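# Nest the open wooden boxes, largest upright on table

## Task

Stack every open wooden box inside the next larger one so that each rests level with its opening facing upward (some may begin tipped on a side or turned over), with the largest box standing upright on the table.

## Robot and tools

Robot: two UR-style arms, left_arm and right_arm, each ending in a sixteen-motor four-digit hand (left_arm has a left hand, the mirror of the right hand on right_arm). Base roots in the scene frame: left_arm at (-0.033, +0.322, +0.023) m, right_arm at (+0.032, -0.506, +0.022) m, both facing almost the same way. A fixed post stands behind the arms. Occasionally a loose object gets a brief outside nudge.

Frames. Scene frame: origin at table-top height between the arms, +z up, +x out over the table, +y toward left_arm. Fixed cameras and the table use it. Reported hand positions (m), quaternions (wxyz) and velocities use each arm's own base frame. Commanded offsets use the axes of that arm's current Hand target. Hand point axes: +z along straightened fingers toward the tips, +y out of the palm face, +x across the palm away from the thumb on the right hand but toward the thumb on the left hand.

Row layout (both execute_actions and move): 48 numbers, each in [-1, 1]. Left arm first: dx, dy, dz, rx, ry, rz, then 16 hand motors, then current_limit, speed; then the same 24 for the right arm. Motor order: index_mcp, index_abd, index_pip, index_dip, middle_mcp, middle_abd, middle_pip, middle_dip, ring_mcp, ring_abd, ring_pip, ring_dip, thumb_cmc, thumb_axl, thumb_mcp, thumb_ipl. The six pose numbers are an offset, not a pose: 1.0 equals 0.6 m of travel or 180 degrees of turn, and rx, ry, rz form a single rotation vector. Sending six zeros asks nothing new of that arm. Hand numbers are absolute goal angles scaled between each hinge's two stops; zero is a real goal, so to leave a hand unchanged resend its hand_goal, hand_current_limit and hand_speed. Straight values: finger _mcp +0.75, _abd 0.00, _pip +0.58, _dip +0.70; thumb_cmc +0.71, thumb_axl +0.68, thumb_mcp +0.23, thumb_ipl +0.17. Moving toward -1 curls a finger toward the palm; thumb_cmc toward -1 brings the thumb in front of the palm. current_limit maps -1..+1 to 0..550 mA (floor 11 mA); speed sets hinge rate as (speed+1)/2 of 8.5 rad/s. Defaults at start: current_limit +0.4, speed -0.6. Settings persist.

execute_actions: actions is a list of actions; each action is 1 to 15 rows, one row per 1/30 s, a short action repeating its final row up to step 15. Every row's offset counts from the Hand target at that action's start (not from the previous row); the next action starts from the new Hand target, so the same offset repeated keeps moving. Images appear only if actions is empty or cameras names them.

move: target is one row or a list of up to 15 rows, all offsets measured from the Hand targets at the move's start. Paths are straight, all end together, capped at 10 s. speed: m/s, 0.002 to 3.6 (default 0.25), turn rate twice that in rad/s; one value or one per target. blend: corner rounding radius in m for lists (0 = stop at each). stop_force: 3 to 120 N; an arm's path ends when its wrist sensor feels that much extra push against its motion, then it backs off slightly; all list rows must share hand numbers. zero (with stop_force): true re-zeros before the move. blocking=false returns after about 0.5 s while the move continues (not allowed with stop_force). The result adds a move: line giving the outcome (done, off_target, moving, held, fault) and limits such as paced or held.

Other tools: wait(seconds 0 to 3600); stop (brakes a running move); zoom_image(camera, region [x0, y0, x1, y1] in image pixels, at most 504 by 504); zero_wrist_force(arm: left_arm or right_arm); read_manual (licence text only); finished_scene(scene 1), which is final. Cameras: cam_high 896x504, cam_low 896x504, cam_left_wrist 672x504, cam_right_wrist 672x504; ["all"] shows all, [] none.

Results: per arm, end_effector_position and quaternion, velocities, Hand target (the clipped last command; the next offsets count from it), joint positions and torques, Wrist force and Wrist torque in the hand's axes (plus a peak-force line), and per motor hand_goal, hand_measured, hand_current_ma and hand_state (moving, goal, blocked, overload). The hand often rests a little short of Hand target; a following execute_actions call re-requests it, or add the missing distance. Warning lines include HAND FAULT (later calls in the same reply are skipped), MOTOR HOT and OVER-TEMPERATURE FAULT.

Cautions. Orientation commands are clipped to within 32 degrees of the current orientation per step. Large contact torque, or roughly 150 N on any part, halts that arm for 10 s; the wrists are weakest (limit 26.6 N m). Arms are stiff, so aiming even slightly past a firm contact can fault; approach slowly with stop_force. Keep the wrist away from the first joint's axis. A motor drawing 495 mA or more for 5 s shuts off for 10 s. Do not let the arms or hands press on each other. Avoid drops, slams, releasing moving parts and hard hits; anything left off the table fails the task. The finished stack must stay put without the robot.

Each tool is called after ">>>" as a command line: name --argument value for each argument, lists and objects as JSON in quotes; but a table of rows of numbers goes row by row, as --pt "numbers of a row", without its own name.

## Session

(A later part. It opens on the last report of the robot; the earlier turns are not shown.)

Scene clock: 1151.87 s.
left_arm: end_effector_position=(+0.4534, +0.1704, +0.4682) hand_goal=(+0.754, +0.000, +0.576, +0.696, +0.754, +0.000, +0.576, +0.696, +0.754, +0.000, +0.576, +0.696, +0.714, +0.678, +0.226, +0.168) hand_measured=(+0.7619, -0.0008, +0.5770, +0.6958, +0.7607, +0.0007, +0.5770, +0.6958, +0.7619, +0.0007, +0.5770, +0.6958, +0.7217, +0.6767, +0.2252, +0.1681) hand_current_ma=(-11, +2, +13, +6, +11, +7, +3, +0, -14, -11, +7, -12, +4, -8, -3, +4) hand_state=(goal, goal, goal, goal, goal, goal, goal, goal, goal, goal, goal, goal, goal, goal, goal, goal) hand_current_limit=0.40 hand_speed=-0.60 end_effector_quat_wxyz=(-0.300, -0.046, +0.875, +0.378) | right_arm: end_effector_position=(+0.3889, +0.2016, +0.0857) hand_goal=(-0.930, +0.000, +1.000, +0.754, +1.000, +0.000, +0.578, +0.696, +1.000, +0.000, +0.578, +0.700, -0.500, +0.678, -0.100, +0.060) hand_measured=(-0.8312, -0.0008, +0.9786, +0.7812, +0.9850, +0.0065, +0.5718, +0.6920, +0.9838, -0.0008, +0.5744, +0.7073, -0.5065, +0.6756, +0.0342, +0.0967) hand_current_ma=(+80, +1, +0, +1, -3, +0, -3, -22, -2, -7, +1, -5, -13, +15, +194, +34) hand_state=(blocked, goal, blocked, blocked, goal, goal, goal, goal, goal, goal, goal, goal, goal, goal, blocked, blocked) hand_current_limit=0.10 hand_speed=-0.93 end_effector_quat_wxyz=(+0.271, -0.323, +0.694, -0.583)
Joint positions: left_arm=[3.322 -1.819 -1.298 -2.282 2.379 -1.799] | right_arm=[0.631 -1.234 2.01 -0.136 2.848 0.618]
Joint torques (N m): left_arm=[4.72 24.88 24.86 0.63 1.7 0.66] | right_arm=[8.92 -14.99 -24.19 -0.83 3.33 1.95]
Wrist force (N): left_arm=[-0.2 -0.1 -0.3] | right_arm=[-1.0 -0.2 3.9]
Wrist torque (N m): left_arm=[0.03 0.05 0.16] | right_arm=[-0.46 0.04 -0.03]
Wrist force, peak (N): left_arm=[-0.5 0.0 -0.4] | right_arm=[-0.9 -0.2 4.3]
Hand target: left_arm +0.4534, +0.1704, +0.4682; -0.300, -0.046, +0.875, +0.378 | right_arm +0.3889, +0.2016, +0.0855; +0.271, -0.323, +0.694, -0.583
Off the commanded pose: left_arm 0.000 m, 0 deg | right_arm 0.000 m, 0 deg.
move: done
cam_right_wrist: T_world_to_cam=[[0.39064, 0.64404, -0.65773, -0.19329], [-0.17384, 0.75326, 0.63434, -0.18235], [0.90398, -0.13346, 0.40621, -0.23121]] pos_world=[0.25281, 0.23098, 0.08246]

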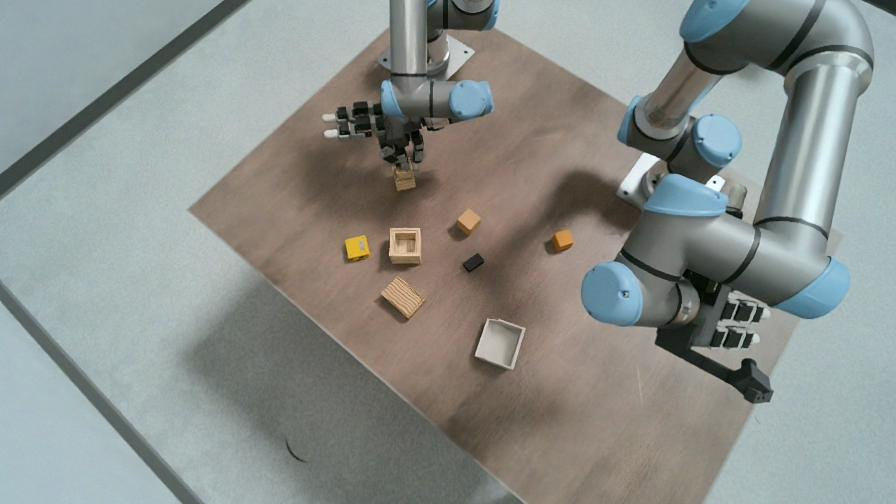

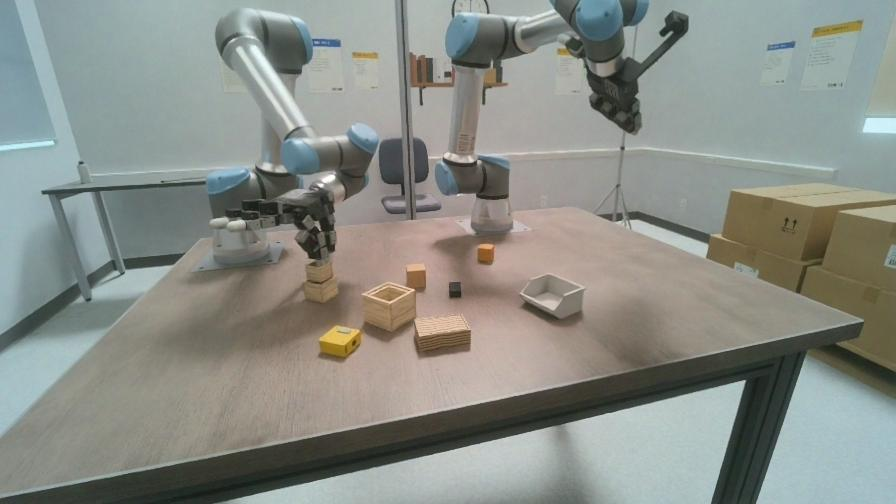

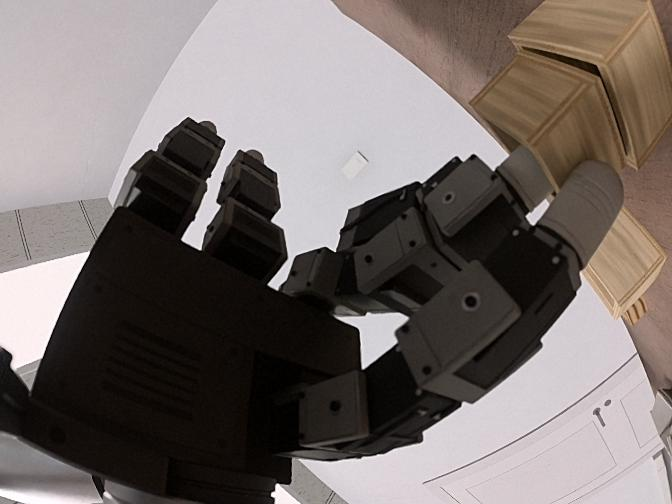

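>>> move --target '[0,0,0,0,0,0,0.754,0,0.576,0.696,0.754,0,0.576,0.696,0.754,0,0.576,0.696,0.714,0.678,0.226,0.168,0.4,-0.6,0,0.00656,0.00116,0,0,0,-0.93,0,1.0,0.754,1,0,0.577,0.696,1,0,0.577,0.7,-0.5,0.678,-0.10,0.059,0.1,-0.93]' --speed 0.02 --stop_force 3 --cameras '["cam_high","cam_low","cam_right_wrist"]'

>>> zoom_image --camera "cam_high" --region '[390, 165, 420, 195]'

>>> zoom_image --camera "cam_low" --region '[300, 262, 340, 302]'

>>> zoom_image --camera "cam_right_wrist" --region '[500, 10, 660, 180]'

Scene clock: 1181.37 s.
left_arm: end_effector_position=(+0.4534, +0.1704, +0.4682) hand_goal=(+0.754, +0.000, +0.576, +0.696, +0.754, +0.000, +0.576, +0.696, +0.754, +0.000, +0.576, +0.696, +0.714, +0.678, +0.226, +0.168) hand_measured=(+0.7607, +0.0007, +0.5770, +0.6958, +0.7607, -0.0008, +0.5770, +0.6958, +0.7619, +0.0007, +0.5770, +0.6958, +0.7217, +0.6777, +0.2252, +0.1681) hand_current_ma=(+10, +5, +5, -10, -6, +2, +5, -4, -3, -19, +12, +3, +4, -2, +0, -8) hand_state=(goal, goal, goal, goal, goal, goal, goal, goal, goal, goal, goal, goal, goal, goal, goal, goal) hand_current_limit=0.40 hand_speed=-0.60 end_effector_quat_wxyz=(-0.300, -0.046, +0.875, +0.378) | right_arm: end_effector_position=(+0.3889, +0.2016, +0.0815) hand_goal=(-0.930, +0.000, +1.000, +0.754, +1.000, +0.000, +0.578, +0.696, +1.000, +0.000, +0.578, +0.700, -0.500, +0.678, -0.100, +0.060) hand_measured=(-0.8324, -0.0023, +0.9786, +0.7812, +0.9850, +0.0065, +0.5718, +0.6932, +0.9838, -0.0008, +0.5744, +0.7060, -0.5065, +0.6756, +0.0342, +0.0976) hand_current_ma=(+79, +2, +4, +11, +3, +3, +2, -6, -5, -10, -9, +3, -10, +3, +198, +32) hand_state=(blocked, goal, blocked, blocked, goal, goal, goal, goal, goal, goal, goal, goal, goal, goal, blocked, blocked) hand_current_limit=0.10 hand_speed=-0.93 end_effector_quat_wxyz=(+0.271, -0.323, +0.694, -0.583)
Joint positions: left_arm=[3.322 -1.819 -1.298 -2.282 2.379 -1.799] | right_arm=[0.631 -1.227 2.013 -0.147 2.848 0.618]
Joint torques (N m): left_arm=[4.49 24.98 25.61 0.71 1.81 0.73] | right_arm=[5.06 -13.76 -4.29 -0.86 2.51 -2.17]
Wrist force (N): left_arm=[-0.3 -0.4 -0.2] | right_arm=[-0.6 -2.8 2.2]
Wrist torque (N m): left_arm=[-0.01 0.06 0.15] | right_arm=[-0.64 0.01 -0.02]
Wrist force, peak (N): left_arm=[-0.5 -0.2 -0.6] | right_arm=[-1.0 -0.5 4.3]
Hand target: left_arm +0.4534, +0.1704, +0.4682; -0.300, -0.046, +0.875, +0.378 | right_arm +0.3890, +0.2016, +0.0815; +0.271, -0.323, +0.694, -0.583
Off the commanded pose: left_arm 0.000 m, 0 deg | right_arm 0.000 m, 0 deg.
move: done
cam_right_wrist: T_world_to_cam=[[0.3907, 0.64404, -0.6577, -0.19613], [-0.1739, 0.75326, 0.63431, -0.17974], [0.90394, -0.13345, 0.4063, -0.22949]] pos_world=[0.25281, 0.23108, 0.07826]

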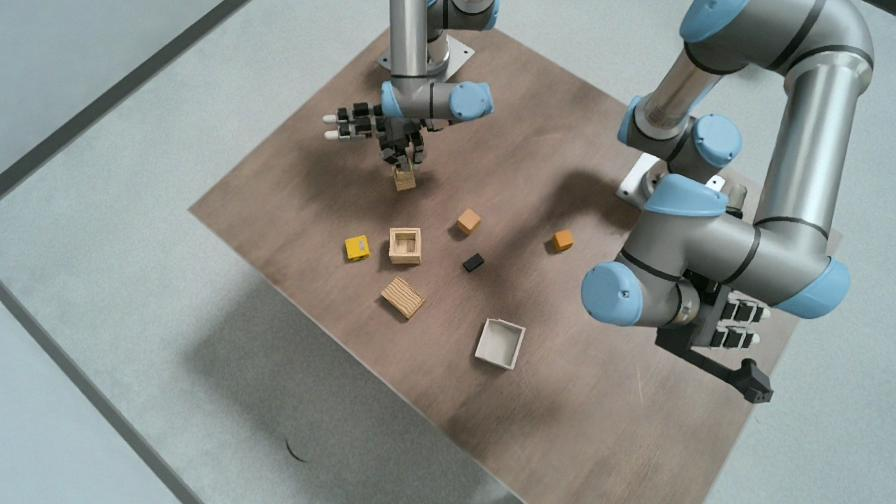

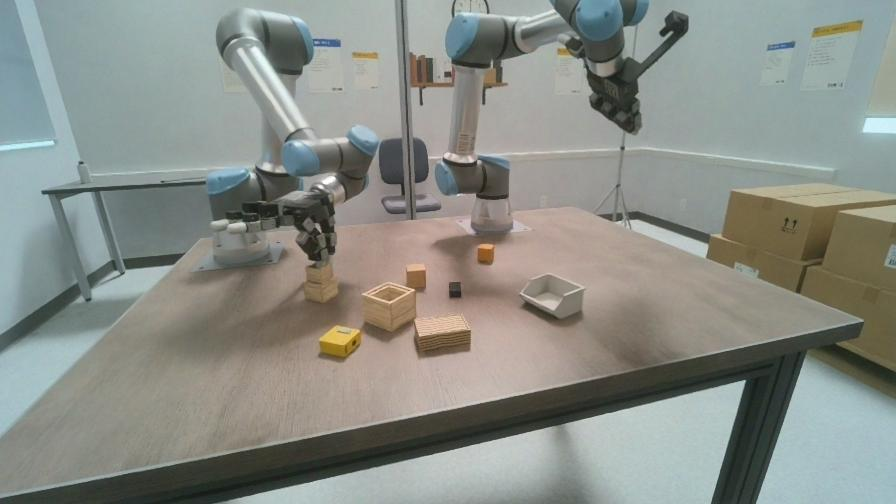

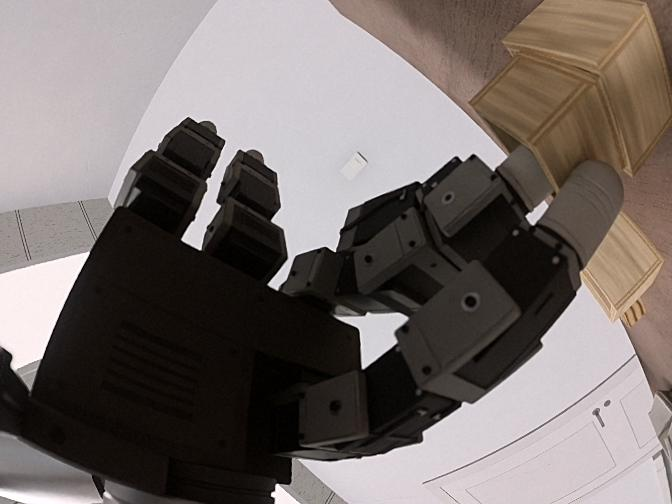

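Scaled by 16.800 from the camera's image (finer frame: 1280x720).

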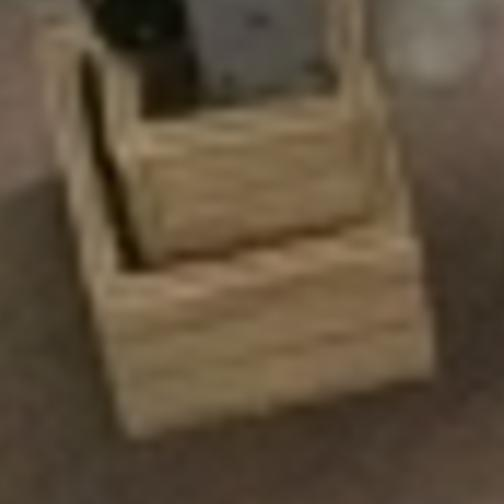

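Scaled by 12.600 from the camera's image (finer frame: 1280x720).

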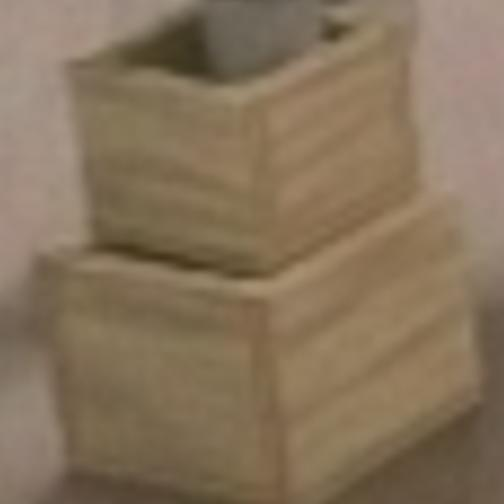

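Scaled by 2.965 from the camera's image (finer frame: 960x720).

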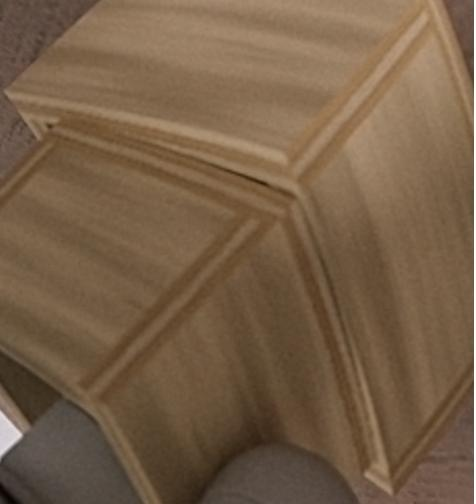

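>>> zoom_image --camera "cam_right_wrist" --region '[570, 40, 650, 120]'

>>> zoom_image --camera "cam_right_wrist" --region '[580, 110, 660, 190]'

>>> zoom_image --camera "cam_right_wrist" --region '[495, 20, 575, 100]'

Scaled by 6.300 from the camera's image (finer frame: 960x720).

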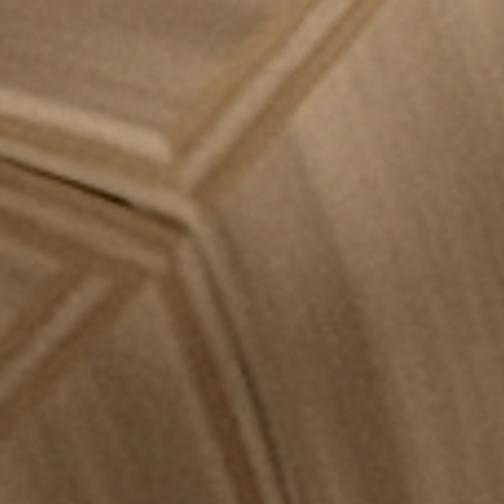

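Scaled by 6.300 from the camera's image (finer frame: 960x720).

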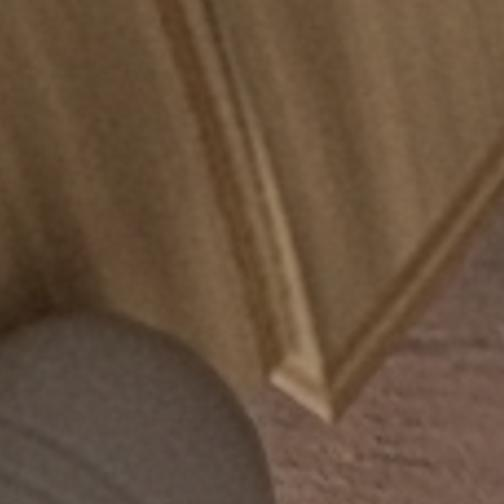

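Scaled by 6.300 from the camera's image (finer frame: 960x720).

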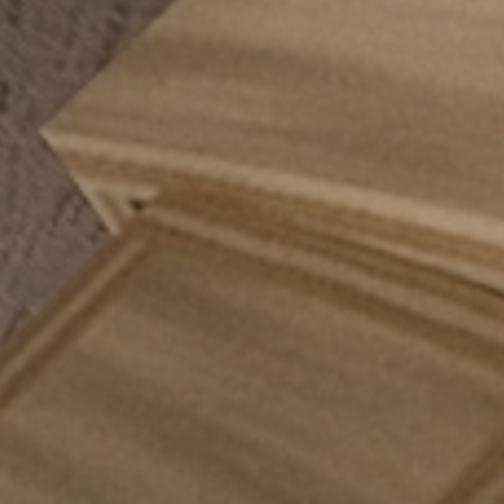

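>>> move --pt "0 0 0 0 0 0 0.754 0 0.576 0.696 0.754 0 0.576 0.696 0.754 0 0.576 0.696 0.714 0.678 0.226 0.168 0.4 -0.6 0 -0.00574 -0.00101 0 0 0 -0.93 0 1.0 0.754 1 0 0.577 0.696 1 0 0.577 0.7 -0.5 0.678 -0.10 0.059 0.1 -0.93" --pt "0 0 0 0 0 0 0.754 0 0.576 0.696 0.754 0 0.576 0.696 0.754 0 0.576 0.696 0.714 0.678 0.226 0.168 0.4 -0.6 0 -0.00617 0.00145 0 0 0 -0.93 0 1.0 0.754 1 0 0.577 0.696 1 0 0.577 0.7 -0.5 0.678 -0.10 0.059 0.1 -0.93" --speed 0.03

>>> move --target '[0,0,0,0,0,0,0.754,0,0.576,0.696,0.754,0,0.576,0.696,0.754,0,0.576,0.696,0.714,0.678,0.226,0.168,0.4,-0.6,0,0.0123,0.00217,0,0,0,-0.93,0,1.0,0.754,1,0,0.577,0.696,1,0,0.577,0.7,-0.5,0.678,-0.10,0.059,0.1,-0.93]' --speed 0.01 --stop_force 3 --cameras '["cam_high","cam_low","cam_right_wrist"]'

>>> zoom_image --camera "cam_high" --region '[390, 165, 420, 195]'

>>> zoom_image --camera "cam_low" --region '[300, 262, 340, 302]'

>>> zoom_image --camera "cam_right_wrist" --region '[500, 10, 660, 180]'

Scene clock: 1254.30 s.
left_arm: end_effector_position=(+0.4534, +0.1704, +0.4682) hand_goal=(+0.754, +0.000, +0.576, +0.696, +0.754, +0.000, +0.576, +0.696, +0.754, +0.000, +0.576, +0.696, +0.714, +0.678, +0.226, +0.168) hand_measured=(+0.7607, -0.0008, +0.5770, +0.6958, +0.7607, -0.0008, +0.5770, +0.6958, +0.7619, +0.0007, +0.5770, +0.6958, +0.7217, +0.6777, +0.2252, +0.1681) hand_current_ma=(-8, -1, +6, -3, +14, +3, +6, -6, -3, +0, +7, -12, +6, +0, -2, -4) hand_state=(goal, goal, goal, goal, goal, goal, goal, goal, goal, goal, goal, goal, goal, goal, goal, goal) hand_current_limit=0.40 hand_speed=-0.60 end_effector_quat_wxyz=(-0.300, -0.046, +0.875, +0.378) | right_arm: end_effector_position=(+0.3900, +0.2007, +0.0850) hand_goal=(-0.930, +0.000, +1.000, +0.754, +1.000, +0.000, +0.578, +0.696, +1.000, +0.000, +0.578, +0.700, -0.500, +0.678, -0.100, +0.060) hand_measured=(-0.8312, -0.0023, +0.9799, +0.7824, +0.9838, +0.0051, +0.5718, +0.6920, +0.9838, -0.0008, +0.5757, +0.7060, -0.5065, +0.6756, +0.0332, +0.0967) hand_current_ma=(+83, -5, +1, +2, -6, -4, -5, -7, +6, -8, -3, +9, -11, +10, +191, +34) hand_state=(blocked, goal, blocked, blocked, goal, goal, goal, goal, goal, goal, goal, goal, goal, goal, blocked, blocked) hand_current_limit=0.10 hand_speed=-0.93 end_effector_quat_wxyz=(+0.271, -0.323, +0.694, -0.583) end_effector_velocity=(+0.000, +0.000, +0.000) end_effector_angular_velocity=(-0.002, +0.001, +0.000)
Joint positions: left_arm=[3.322 -1.819 -1.298 -2.282 2.379 -1.799] | right_arm=[0.628 -1.235 2.012 -0.145 2.845 0.61]
Joint velocities: left_arm=[within noise] | right_arm=[-0.001 -0.001 0.001 -0.003 -0.001 -0.005]
Joint torques (N m): left_arm=[4.27 24.96 24.62 0.66 2.01 0.76] | right_arm=[-9.58 -39.84 -4.34 -0.38 -1.21 -2.29]
Wrist force (N): left_arm=[-0.4 -0.2 -0.4] | right_arm=[-1.3 -0.3 3.8]
Wrist torque (N m): left_arm=[0.02 0.08 0.14] | right_arm=[-0.46 0.07 0.09]
Wrist force, peak (N): left_arm=[-0.6 -0.3 -0.6] | right_arm=[-1.3 -0.7 4.4]
Hand target: left_arm +0.4534, +0.1704, +0.4682; -0.300, -0.046, +0.875, +0.378 | right_arm +0.3901, +0.2006, +0.0850; +0.271, -0.323, +0.694, -0.583
Off the commanded pose: left_arm 0.000 m, 0 deg | right_arm 0.000 m, 0 deg.
move: done

Scene clock: 1255.93 s.
left_arm: end_effector_position=(+0.4534, +0.1704, +0.4682) hand_goal=(+0.754, +0.000, +0.576, +0.696, +0.754, +0.000, +0.576, +0.696, +0.754, +0.000, +0.576, +0.696, +0.714, +0.678, +0.226, +0.168) hand_measured=(+0.7607, +0.0007, +0.5770, +0.6958, +0.7607, +0.0007, +0.5770, +0.6958, +0.7619, -0.0008, +0.5770, +0.6958, +0.7217, +0.6767, +0.2242, +0.1672) hand_current_ma=(-5, +3, -3, -11, -3, +3, +7, -9, -11, -12, +2, -20, +15, -9, +6, -14) hand_state=(goal, goal, goal, goal, goal, goal, goal, goal, goal, goal, goal, goal, goal, goal, goal, goal) hand_current_limit=0.40 hand_speed=-0.60 end_effector_quat_wxyz=(-0.300, -0.046, +0.875, +0.378) | right_arm: end_effector_position=(+0.3901, +0.2006, +0.0815) hand_goal=(-0.930, +0.000, +1.000, +0.754, +1.000, +0.000, +0.578, +0.696, +1.000, +0.000, +0.578, +0.700, -0.500, +0.678, -0.100, +0.060) hand_measured=(-0.8312, -0.0023, +0.9799, +0.7837, +0.9850, +0.0065, +0.5718, +0.6932, +0.9838, -0.0008, +0.5757, +0.7073, -0.5077, +0.6756, +0.0332, +0.0967) hand_current_ma=(+94, +3, +3, -5, +1, +4, +4, -6, -3, +2, -5, -7, -8, -3, +192, +31) hand_state=(blocked, goal, blocked, blocked, goal, goal, goal, goal, goal, goal, goal, goal, goal, goal, blocked, blocked) hand_current_limit=0.10 hand_speed=-0.93 end_effector_quat_wxyz=(+0.271, -0.323, +0.694, -0.583)
Joint positions: left_arm=[3.322 -1.819 -1.298 -2.282 2.379 -1.799] | right_arm=[0.627 -1.229 2.015 -0.155 2.844 0.61]
Joint torques (N m): left_arm=[4.4 24.81 24.63 0.72 1.88 0.76] | right_arm=[-7.98 -37.57 -24.88 2.63 -1.03 -0.84]
Wrist force (N): left_arm=[-0.5 0.0 -0.3] | right_arm=[-1.3 -0.4 4.0]
Wrist torque (N m): left_arm=[0.06 0.09 0.12] | right_arm=[-0.50 0.06 0.09]
Wrist force, peak (N): left_arm=[-0.4 -0.4 -0.5] | right_arm=[-1.1 -0.5 4.4]
Hand target: left_arm +0.4534, +0.1704, +0.4682; -0.300, -0.046, +0.875, +0.378 | right_arm +0.3901, +0.2006, +0.0815; +0.271, -0.323, +0.694, -0.583 (not the last commanded pose)
Off the commanded pose: left_arm 0.000 m, 0 deg | right_arm 0.004 m, 0 deg.
move: contact (right_arm)
cam_right_wrist: T_world_to_cam=[[0.39065, 0.64402, -0.65775, -0.19589], [-0.17383, 0.75328, 0.63431, -0.17882], [0.90398, -0.13346, 0.40621, -0.23062]] pos_world=[0.25391, 0.23008, 0.07826]

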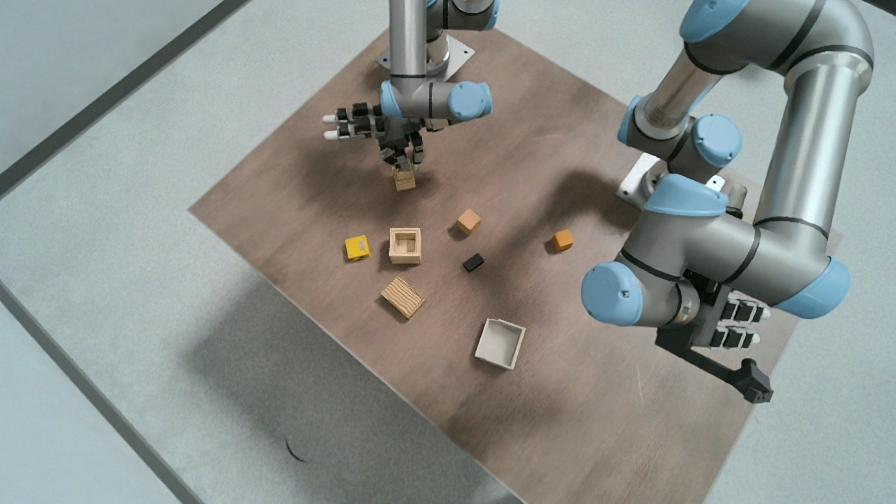

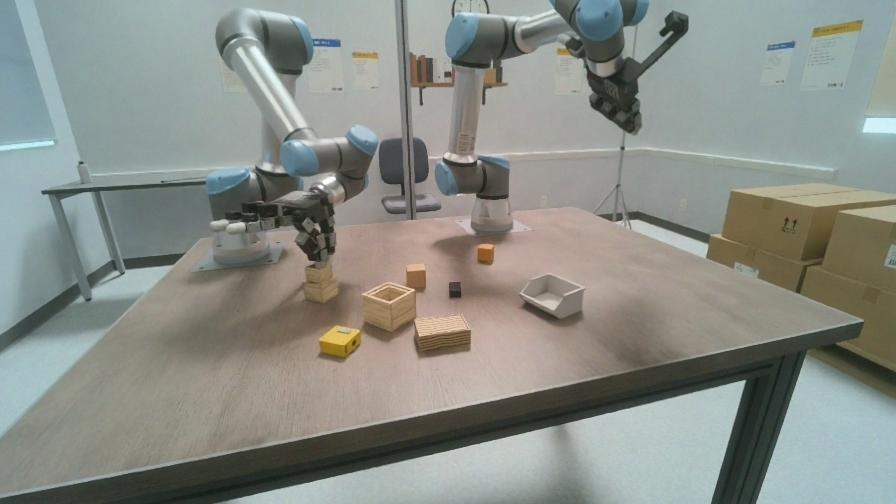

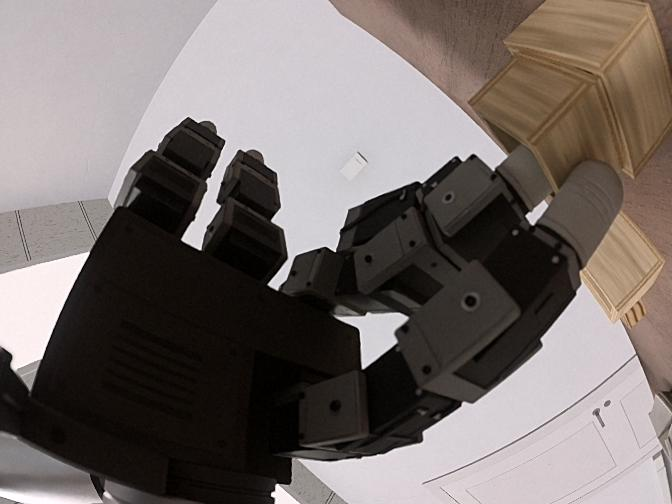

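Scaled by 16.800 from the camera's image (finer frame: 1280x720).

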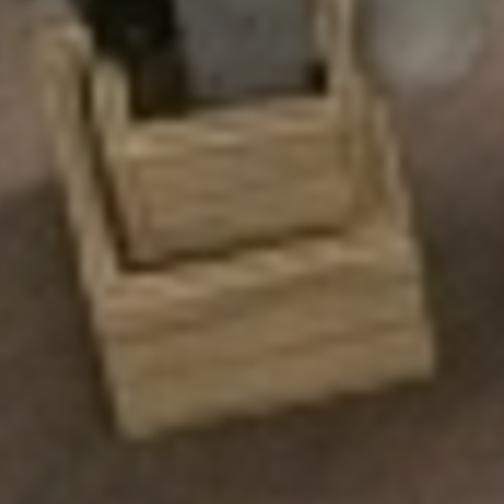

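Scaled by 12.600 from the camera's image (finer frame: 1280x720).

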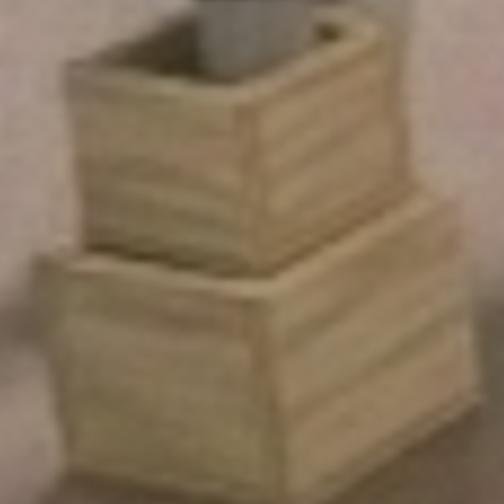

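Scaled by 2.965 from the camera's image (finer frame: 960x720).

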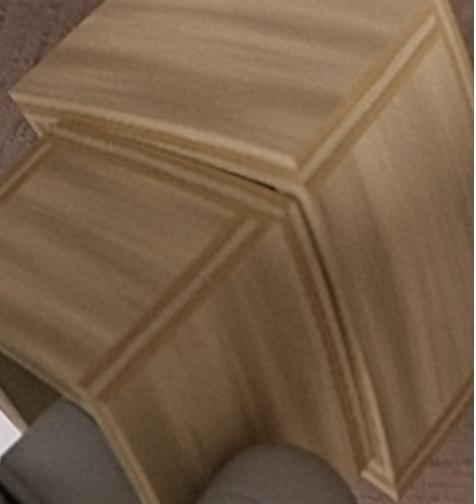

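>>> move --target '[0,0,0,0,0,0,0.754,0,0.576,0.696,0.754,0,0.576,0.696,0.754,0,0.576,0.696,0.714,0.678,0.226,0.168,0.4,-0.6,0.00083,-0.00457,-0.00284,0,0,0,-0.93,0,1.0,0.754,1,0,0.577,0.696,1,0,0.577,0.7,-0.5,0.678,-0.10,0.059,0.1,-0.93]' --speed 0.03

>>> move --target '[0,0,0,0,0,0,0.754,0,0.576,0.696,0.754,0,0.576,0.696,0.754,0,0.576,0.696,0.714,0.678,0.226,0.168,0.4,-0.6,0,0.01149,0.00202,0,0,0,-0.93,0,1.0,0.754,1,0,0.577,0.696,1,0,0.577,0.7,-0.5,0.678,-0.10,0.059,0.1,-0.93]' --speed 0.01 --stop_force 3 --cameras '["cam_high","cam_low","cam_right_wrist"]'

>>> zoom_image --camera "cam_high" --region '[390, 165, 420, 195]'

>>> zoom_image --camera "cam_low" --region '[300, 262, 340, 302]'

>>> zoom_image --camera "cam_right_wrist" --region '[500, 10, 660, 180]'

Scene clock: 1274.47 s.
left_arm: end_effector_position=(+0.4534, +0.1704, +0.4682) hand_goal=(+0.754, +0.000, +0.576, +0.696, +0.754, +0.000, +0.576, +0.696, +0.754, +0.000, +0.576, +0.696, +0.714, +0.678, +0.226, +0.168) hand_measured=(+0.7619, +0.0007, +0.5770, +0.6958, +0.7607, +0.0007, +0.5770, +0.6958, +0.7619, -0.0008, +0.5770, +0.6971, +0.7217, +0.6777, +0.2252, +0.1672) hand_current_ma=(-10, -1, +8, -2, +7, +11, +4, -7, +0, -16, +18, -10, +11, -2, -2, +2) hand_state=(goal, goal, goal, goal, goal, goal, goal, goal, goal, goal, goal, goal, goal, goal, goal, goal) hand_current_limit=0.40 hand_speed=-0.60 end_effector_quat_wxyz=(-0.300, -0.046, +0.875, +0.378) | right_arm: end_effector_position=(+0.3889, +0.2010, +0.0844) hand_goal=(-0.930, +0.000, +1.000, +0.754, +1.000, +0.000, +0.578, +0.696, +1.000, +0.000, +0.578, +0.700, -0.500, +0.678, -0.100, +0.060) hand_measured=(-0.8312, -0.0008, +0.9786, +0.7837, +0.9838, +0.0065, +0.5718, +0.6932, +0.9838, +0.0007, +0.5757, +0.7060, -0.5065, +0.6767, +0.0322, +0.0967) hand_current_ma=(+84, +6, +17, -3, +1, -2, +3, -5, +9, -4, -7, +3, -9, +6, +198, +28) hand_state=(blocked, goal, blocked, blocked, goal, goal, goal, goal, goal, goal, goal, goal, goal, goal, blocked, blocked) hand_current_limit=0.10 hand_speed=-0.93 end_effector_quat_wxyz=(+0.271, -0.323, +0.694, -0.583)
Joint positions: left_arm=[3.322 -1.819 -1.298 -2.282 2.379 -1.799] | right_arm=[0.63 -1.233 2.012 -0.142 2.847 0.615]
Joint torques (N m): left_arm=[5.29 24.92 25.73 0.67 1.93 0.87] | right_arm=[7.6 -38.46 -24.65 2.33 3.24 1.91]
Wrist force (N): left_arm=[-0.4 -0.3 -0.4] | right_arm=[-1.3 -0.5 4.1]
Wrist torque (N m): left_arm=[0.02 0.07 0.15] | right_arm=[-0.52 0.07 -0.05]
Wrist force, peak (N): left_arm=[-0.6 -0.4 -0.4] | right_arm=[-1.1 -0.4 4.5]
Hand target: left_arm +0.4534, +0.1704, +0.4682; -0.300, -0.046, +0.875, +0.378 | right_arm +0.3889, +0.2010, +0.0845; +0.271, -0.323, +0.694, -0.583
Off the commanded pose: left_arm 0.000 m, 0 deg | right_arm 0.000 m, 0 deg.
move: done

Scene clock: 1276.07 s.
left_arm: end_effector_position=(+0.4534, +0.1704, +0.4682) hand_goal=(+0.754, +0.000, +0.576, +0.696, +0.754, +0.000, +0.576, +0.696, +0.754, +0.000, +0.576, +0.696, +0.714, +0.678, +0.226, +0.168) hand_measured=(+0.7619, +0.0007, +0.5770, +0.6958, +0.7607, +0.0007, +0.5770, +0.6958, +0.7619, -0.0008, +0.5770, +0.6958, +0.7217, +0.6767, +0.2252, +0.1681) hand_current_ma=(-8, +6, +4, +4, +1, +14, +18, -11, -4, -13, +3, -4, +7, -3, -6, -7) hand_state=(goal, goal, goal, goal, goal, goal, goal, goal, goal, goal, goal, goal, goal, goal, goal, goal) hand_current_limit=0.40 hand_speed=-0.60 end_effector_quat_wxyz=(-0.300, -0.046, +0.875, +0.378) | right_arm: end_effector_position=(+0.3889, +0.2010, +0.0812) hand_goal=(-0.930, +0.000, +1.000, +0.754, +1.000, +0.000, +0.578, +0.696, +1.000, +0.000, +0.578, +0.700, -0.500, +0.678, -0.100, +0.060) hand_measured=(-0.8312, -0.0008, +0.9786, +0.7837, +0.9838, +0.0065, +0.5705, +0.6932, +0.9838, -0.0008, +0.5757, +0.7060, -0.5065, +0.6767, +0.0322, +0.0967) hand_current_ma=(+82, +6, +11, +5, -1, +0, -3, -5, -2, -4, -8, -1, -3, +15, +190, +47) hand_state=(blocked, goal, blocked, blocked, goal, goal, goal, goal, goal, goal, goal, goal, goal, goal, blocked, blocked) hand_current_limit=0.10 hand_speed=-0.93 end_effector_quat_wxyz=(+0.271, -0.323, +0.694, -0.583)
Joint positions: left_arm=[3.322 -1.819 -1.298 -2.282 2.379 -1.799] | right_arm=[0.63 -1.227 2.015 -0.15 2.847 0.616]
Joint torques (N m): left_arm=[4.8 24.66 25.35 0.67 2.02 0.85] | right_arm=[6.78 -39.33 -23.91 2.62 2.39 0.67]
Wrist force (N): left_arm=[-0.2 -0.4 -0.5] | right_arm=[-1.2 -0.4 4.3]
Wrist torque (N m): left_arm=[0.02 0.05 0.16] | right_arm=[-0.51 0.05 -0.04]
Wrist force, peak (N): left_arm=[-0.2 -0.1 -0.8] | right_arm=[-1.1 -0.5 4.4]
Hand target: left_arm +0.4534, +0.1704, +0.4682; -0.300, -0.046, +0.875, +0.378 | right_arm +0.3889, +0.2010, +0.0812; +0.271, -0.323, +0.694, -0.583 (not the last commanded pose)
Off the commanded pose: left_arm 0.000 m, 0 deg | right_arm 0.004 m, 0 deg.
move: contact (right_arm)
cam_right_wrist: T_world_to_cam=[[0.39069, 0.64406, -0.65768, -0.1959], [-0.17378, 0.75323, 0.63438, -0.17915], [0.90397, -0.13356, 0.40621, -0.22933]] pos_world=[0.25271, 0.23048, 0.07796]

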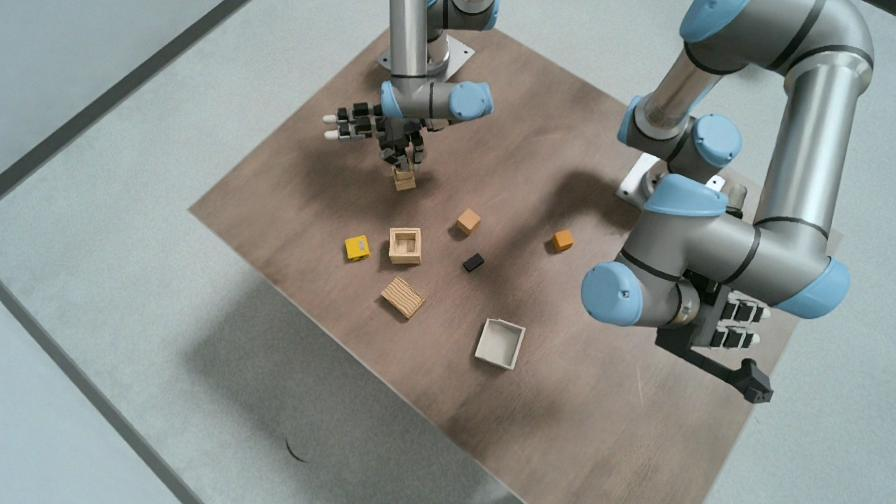

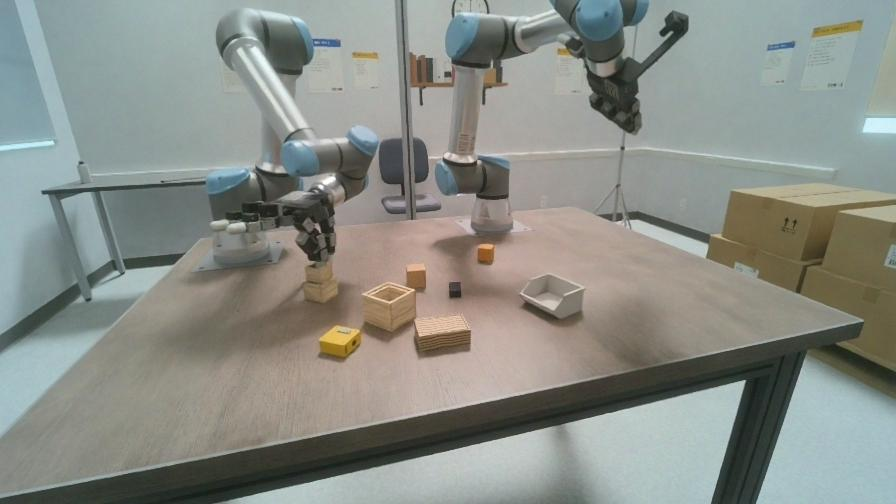

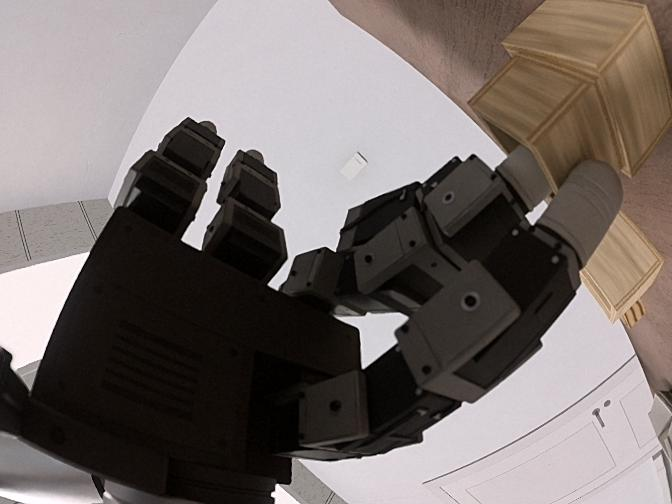

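Scaled by 16.800 from the camera's image (finer frame: 1280x720).

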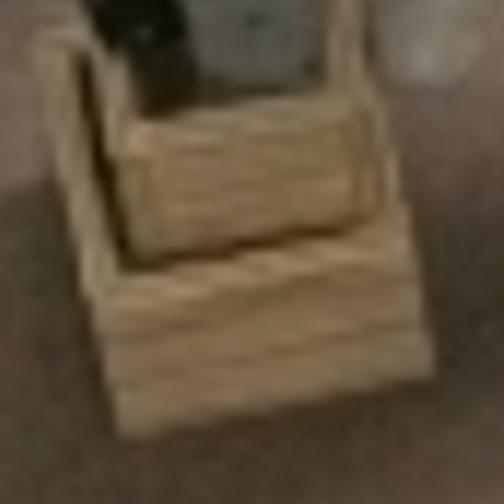

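Scaled by 12.600 from the camera's image (finer frame: 1280x720).

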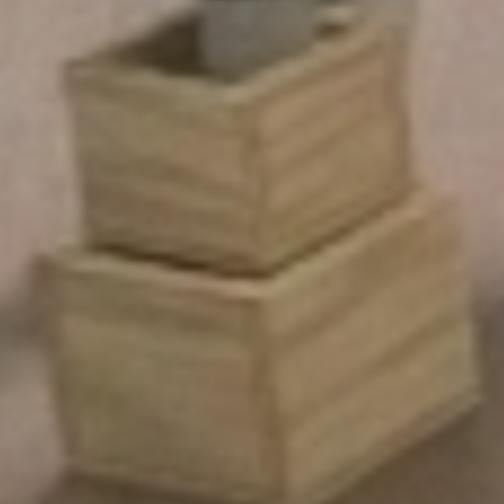

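Scaled by 2.965 from the camera's image (finer frame: 960x720).

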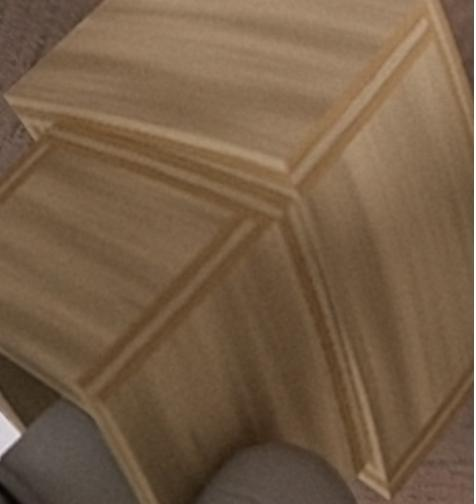

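>>> move --target '[0,0,0,0,0,0,0.754,0,0.576,0.696,0.754,0,0.576,0.696,0.754,0,0.576,0.696,0.714,0.678,0.226,0.168,0.4,-0.6,-0.0025,-0.00927,0.00462,0,0,0,-0.93,0,1.0,0.754,1,0,0.577,0.696,1,0,0.577,0.7,-0.5,0.678,-0.10,0.059,0.1,-0.93]' --speed 0.03

>>> move --target '[0,0,0,0,0,0,0.754,0,0.576,0.696,0.754,0,0.576,0.696,0.754,0,0.576,0.696,0.714,0.678,0.226,0.168,0.4,-0.6,0,0.0082,0.00145,0,0,0,-0.93,0,1.0,0.754,1,0,0.577,0.696,1,0,0.577,0.7,-0.5,0.678,-0.10,0.059,0.1,-0.93]' --speed 0.01 --stop_force 3 --cameras '["cam_high","cam_low","cam_right_wrist"]'

>>> zoom_image --camera "cam_high" --region '[390, 165, 420, 195]'

>>> zoom_image --camera "cam_low" --region '[300, 262, 340, 302]'

>>> zoom_image --camera "cam_right_wrist" --region '[500, 10, 660, 180]'

Scene clock: 1302.53 s.
left_arm: end_effector_position=(+0.4534, +0.1704, +0.4682) hand_goal=(+0.754, +0.000, +0.576, +0.696, +0.754, +0.000, +0.576, +0.696, +0.754, +0.000, +0.576, +0.696, +0.714, +0.678, +0.226, +0.168) hand_measured=(+0.7619, +0.0007, +0.5770, +0.6971, +0.7607, +0.0007, +0.5770, +0.6958, +0.7619, -0.0008, +0.5770, +0.6958, +0.7217, +0.6777, +0.2242, +0.1681) hand_current_ma=(-2, +2, +2, -11, +0, +8, +1, -11, +0, -7, +0, -5, +1, -15, -5, -2) hand_state=(goal, goal, goal, goal, goal, goal, goal, goal, goal, goal, goal, goal, goal, goal, goal, goal) hand_current_limit=0.40 hand_speed=-0.60 end_effector_quat_wxyz=(-0.300, -0.046, +0.875, +0.378) | right_arm: end_effector_position=(+0.3926, +0.1998, +0.0861) hand_goal=(-0.930, +0.000, +1.000, +0.754, +1.000, +0.000, +0.578, +0.696, +1.000, +0.000, +0.578, +0.700, -0.500, +0.678, -0.100, +0.060) hand_measured=(-0.8312, -0.0023, +0.9799, +0.7850, +0.9838, +0.0065, +0.5718, +0.6932, +0.9838, +0.0007, +0.5757, +0.7073, -0.5065, +0.6756, +0.0322, +0.0967) hand_current_ma=(+78, +6, +13, +1, +0, -3, +2, -9, +5, -13, -18, +4, -16, +14, +191, +28) hand_state=(blocked, goal, blocked, blocked, goal, goal, goal, goal, goal, goal, goal, goal, goal, goal, blocked, blocked) hand_current_limit=0.10 hand_speed=-0.93 end_effector_quat_wxyz=(+0.271, -0.323, +0.694, -0.583)
Joint positions: left_arm=[3.322 -1.819 -1.298 -2.282 2.379 -1.799] | right_arm=[0.622 -1.238 2.011 -0.152 2.84 0.599]
Joint torques (N m): left_arm=[4.39 25.05 25.69 0.7 1.94 0.82] | right_arm=[-10.83 -38.62 -24.13 -0.83 -1.07 -1.64]
Wrist force (N): left_arm=[-0.1 0.0 -0.6] | right_arm=[-1.2 -0.5 4.2]
Wrist torque (N m): left_arm=[0.07 0.03 0.16] | right_arm=[-0.53 0.05 0.09]
Wrist force, peak (N): left_arm=[-0.6 -0.1 -0.6] | right_arm=[-1.4 -1.0 4.4]
Hand target: left_arm +0.4534, +0.1704, +0.4682; -0.300, -0.046, +0.875, +0.378 | right_arm +0.3926, +0.1998, +0.0862; +0.271, -0.323, +0.694, -0.583
Off the commanded pose: left_arm 0.000 m, 0 deg | right_arm 0.000 m, 0 deg.
move: done

Scene clock: 1304.03 s.
left_arm: end_effector_position=(+0.4534, +0.1704, +0.4682) hand_goal=(+0.754, +0.000, +0.576, +0.696, +0.754, +0.000, +0.576, +0.696, +0.754, +0.000, +0.576, +0.696, +0.714, +0.678, +0.226, +0.168) hand_measured=(+0.7619, +0.0007, +0.5770, +0.6958, +0.7607, -0.0008, +0.5770, +0.6958, +0.7619, -0.0008, +0.5770, +0.6958, +0.7205, +0.6767, +0.2242, +0.1681) hand_current_ma=(+2, +9, +12, -9, +1, +13, +13, -19, +0, -9, +14, -14, +19, -13, +3, -4) hand_state=(goal, goal, goal, goal, goal, goal, goal, goal, goal, goal, goal, goal, goal, goal, goal, goal) hand_current_limit=0.40 hand_speed=-0.60 end_effector_quat_wxyz=(-0.300, -0.046, +0.875, +0.378) | right_arm: end_effector_position=(+0.3926, +0.1998, +0.0812) hand_goal=(-0.930, +0.000, +1.000, +0.754, +1.000, +0.000, +0.578, +0.696, +1.000, +0.000, +0.578, +0.700, -0.500, +0.678, -0.100, +0.060) hand_measured=(-0.8300, -0.0008, +0.9799, +0.7850, +0.9838, +0.0065, +0.5718, +0.6932, +0.9838, -0.0008, +0.5757, +0.7073, -0.5077, +0.6746, +0.0322, +0.0967) hand_current_ma=(+83, +4, +2, +7, -7, +2, +8, -4, -2, -4, -13, +4, -3, -2, +190, +32) hand_state=(blocked, goal, blocked, blocked, goal, goal, goal, goal, goal, goal, goal, goal, goal, goal, blocked, blocked) hand_current_limit=0.10 hand_speed=-0.93 end_effector_quat_wxyz=(+0.271, -0.323, +0.694, -0.583)
Joint positions: left_arm=[3.322 -1.819 -1.298 -2.282 2.379 -1.799] | right_arm=[0.621 -1.23 2.015 -0.165 2.84 0.598]
Joint torques (N m): left_arm=[5.43 25.53 24.92 0.79 1.98 1.04] | right_arm=[-9.48 -15.66 -5.25 -0.78 -1.12 -1.99]
Wrist force (N): left_arm=[-0.4 -0.4 -0.7] | right_arm=[-1.3 -0.8 4.3]
Wrist torque (N m): left_arm=[0.02 0.07 0.14] | right_arm=[-0.56 0.06 0.08]
Wrist force, peak (N): left_arm=[-0.4 -0.4 -0.7] | right_arm=[-1.4 -0.5 4.4]
Hand target: left_arm +0.4534, +0.1704, +0.4682; -0.300, -0.046, +0.875, +0.378 | right_arm +0.3926, +0.1998, +0.0812; +0.271, -0.323, +0.694, -0.583
Off the commanded pose: left_arm 0.000 m, 0 deg | right_arm 0.000 m, 0 deg.
move: done
cam_right_wrist: T_world_to_cam=[[0.39069, 0.64406, -0.65768, -0.19662], [-0.17378, 0.75323, 0.63438, -0.17758], [0.90397, -0.13356, 0.40621, -0.23293]] pos_world=[0.25651, 0.22928, 0.07796]

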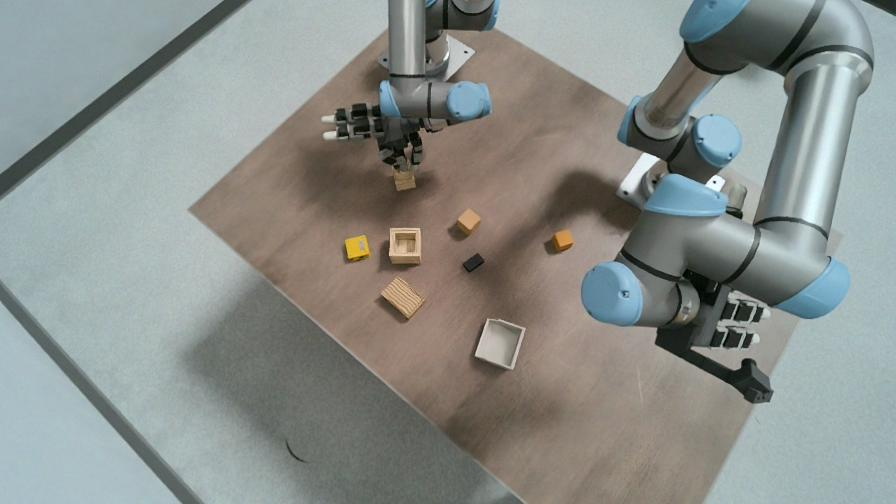

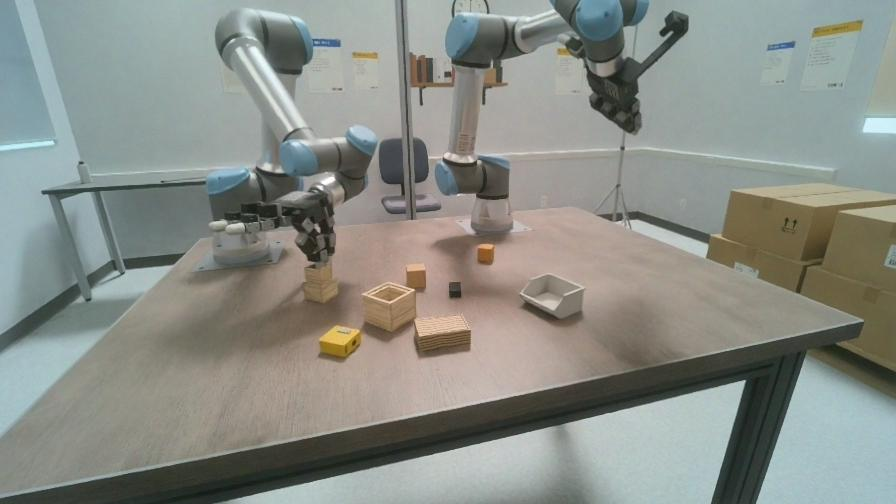

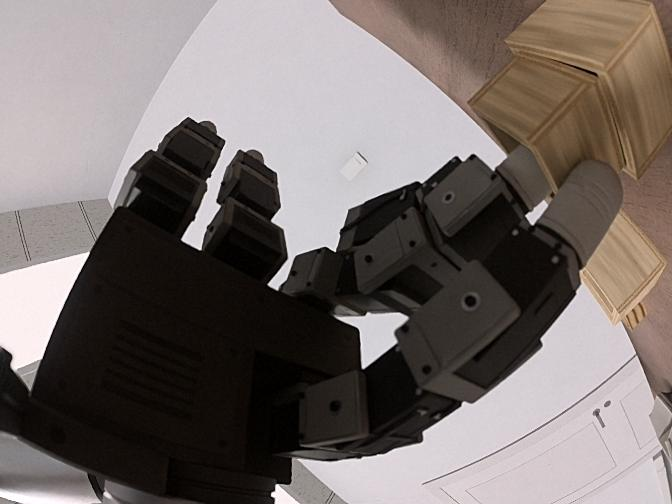

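Scaled by 16.800 from the camera's image (finer frame: 1280x720).

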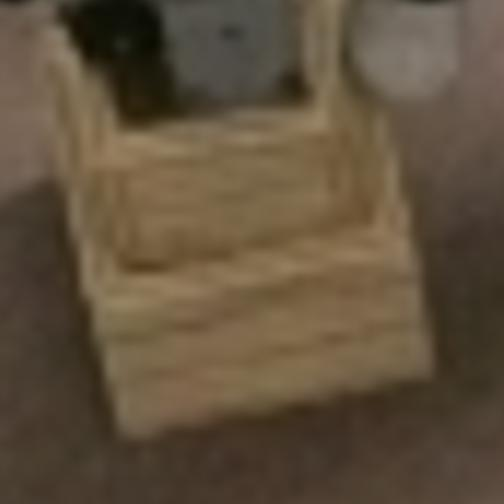

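Scaled by 12.600 from the camera's image (finer frame: 1280x720).

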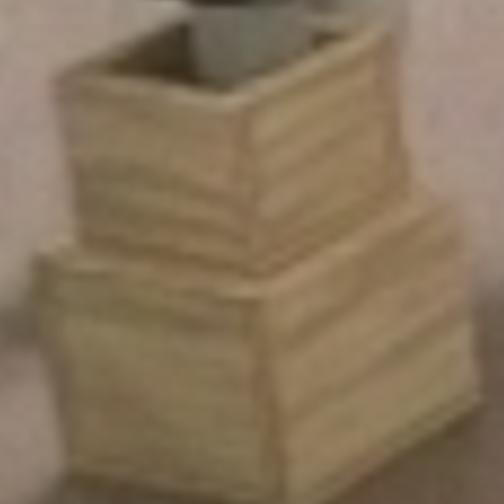

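Scaled by 2.965 from the camera's image (finer frame: 960x720).

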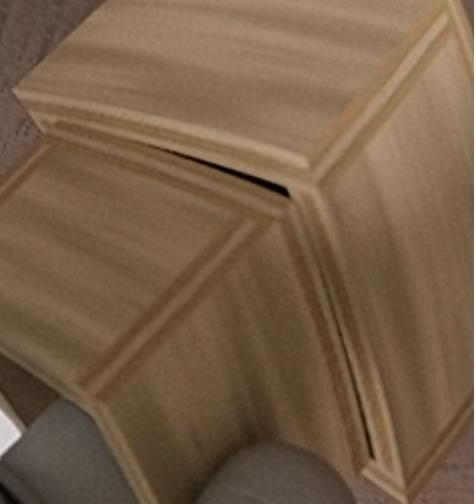

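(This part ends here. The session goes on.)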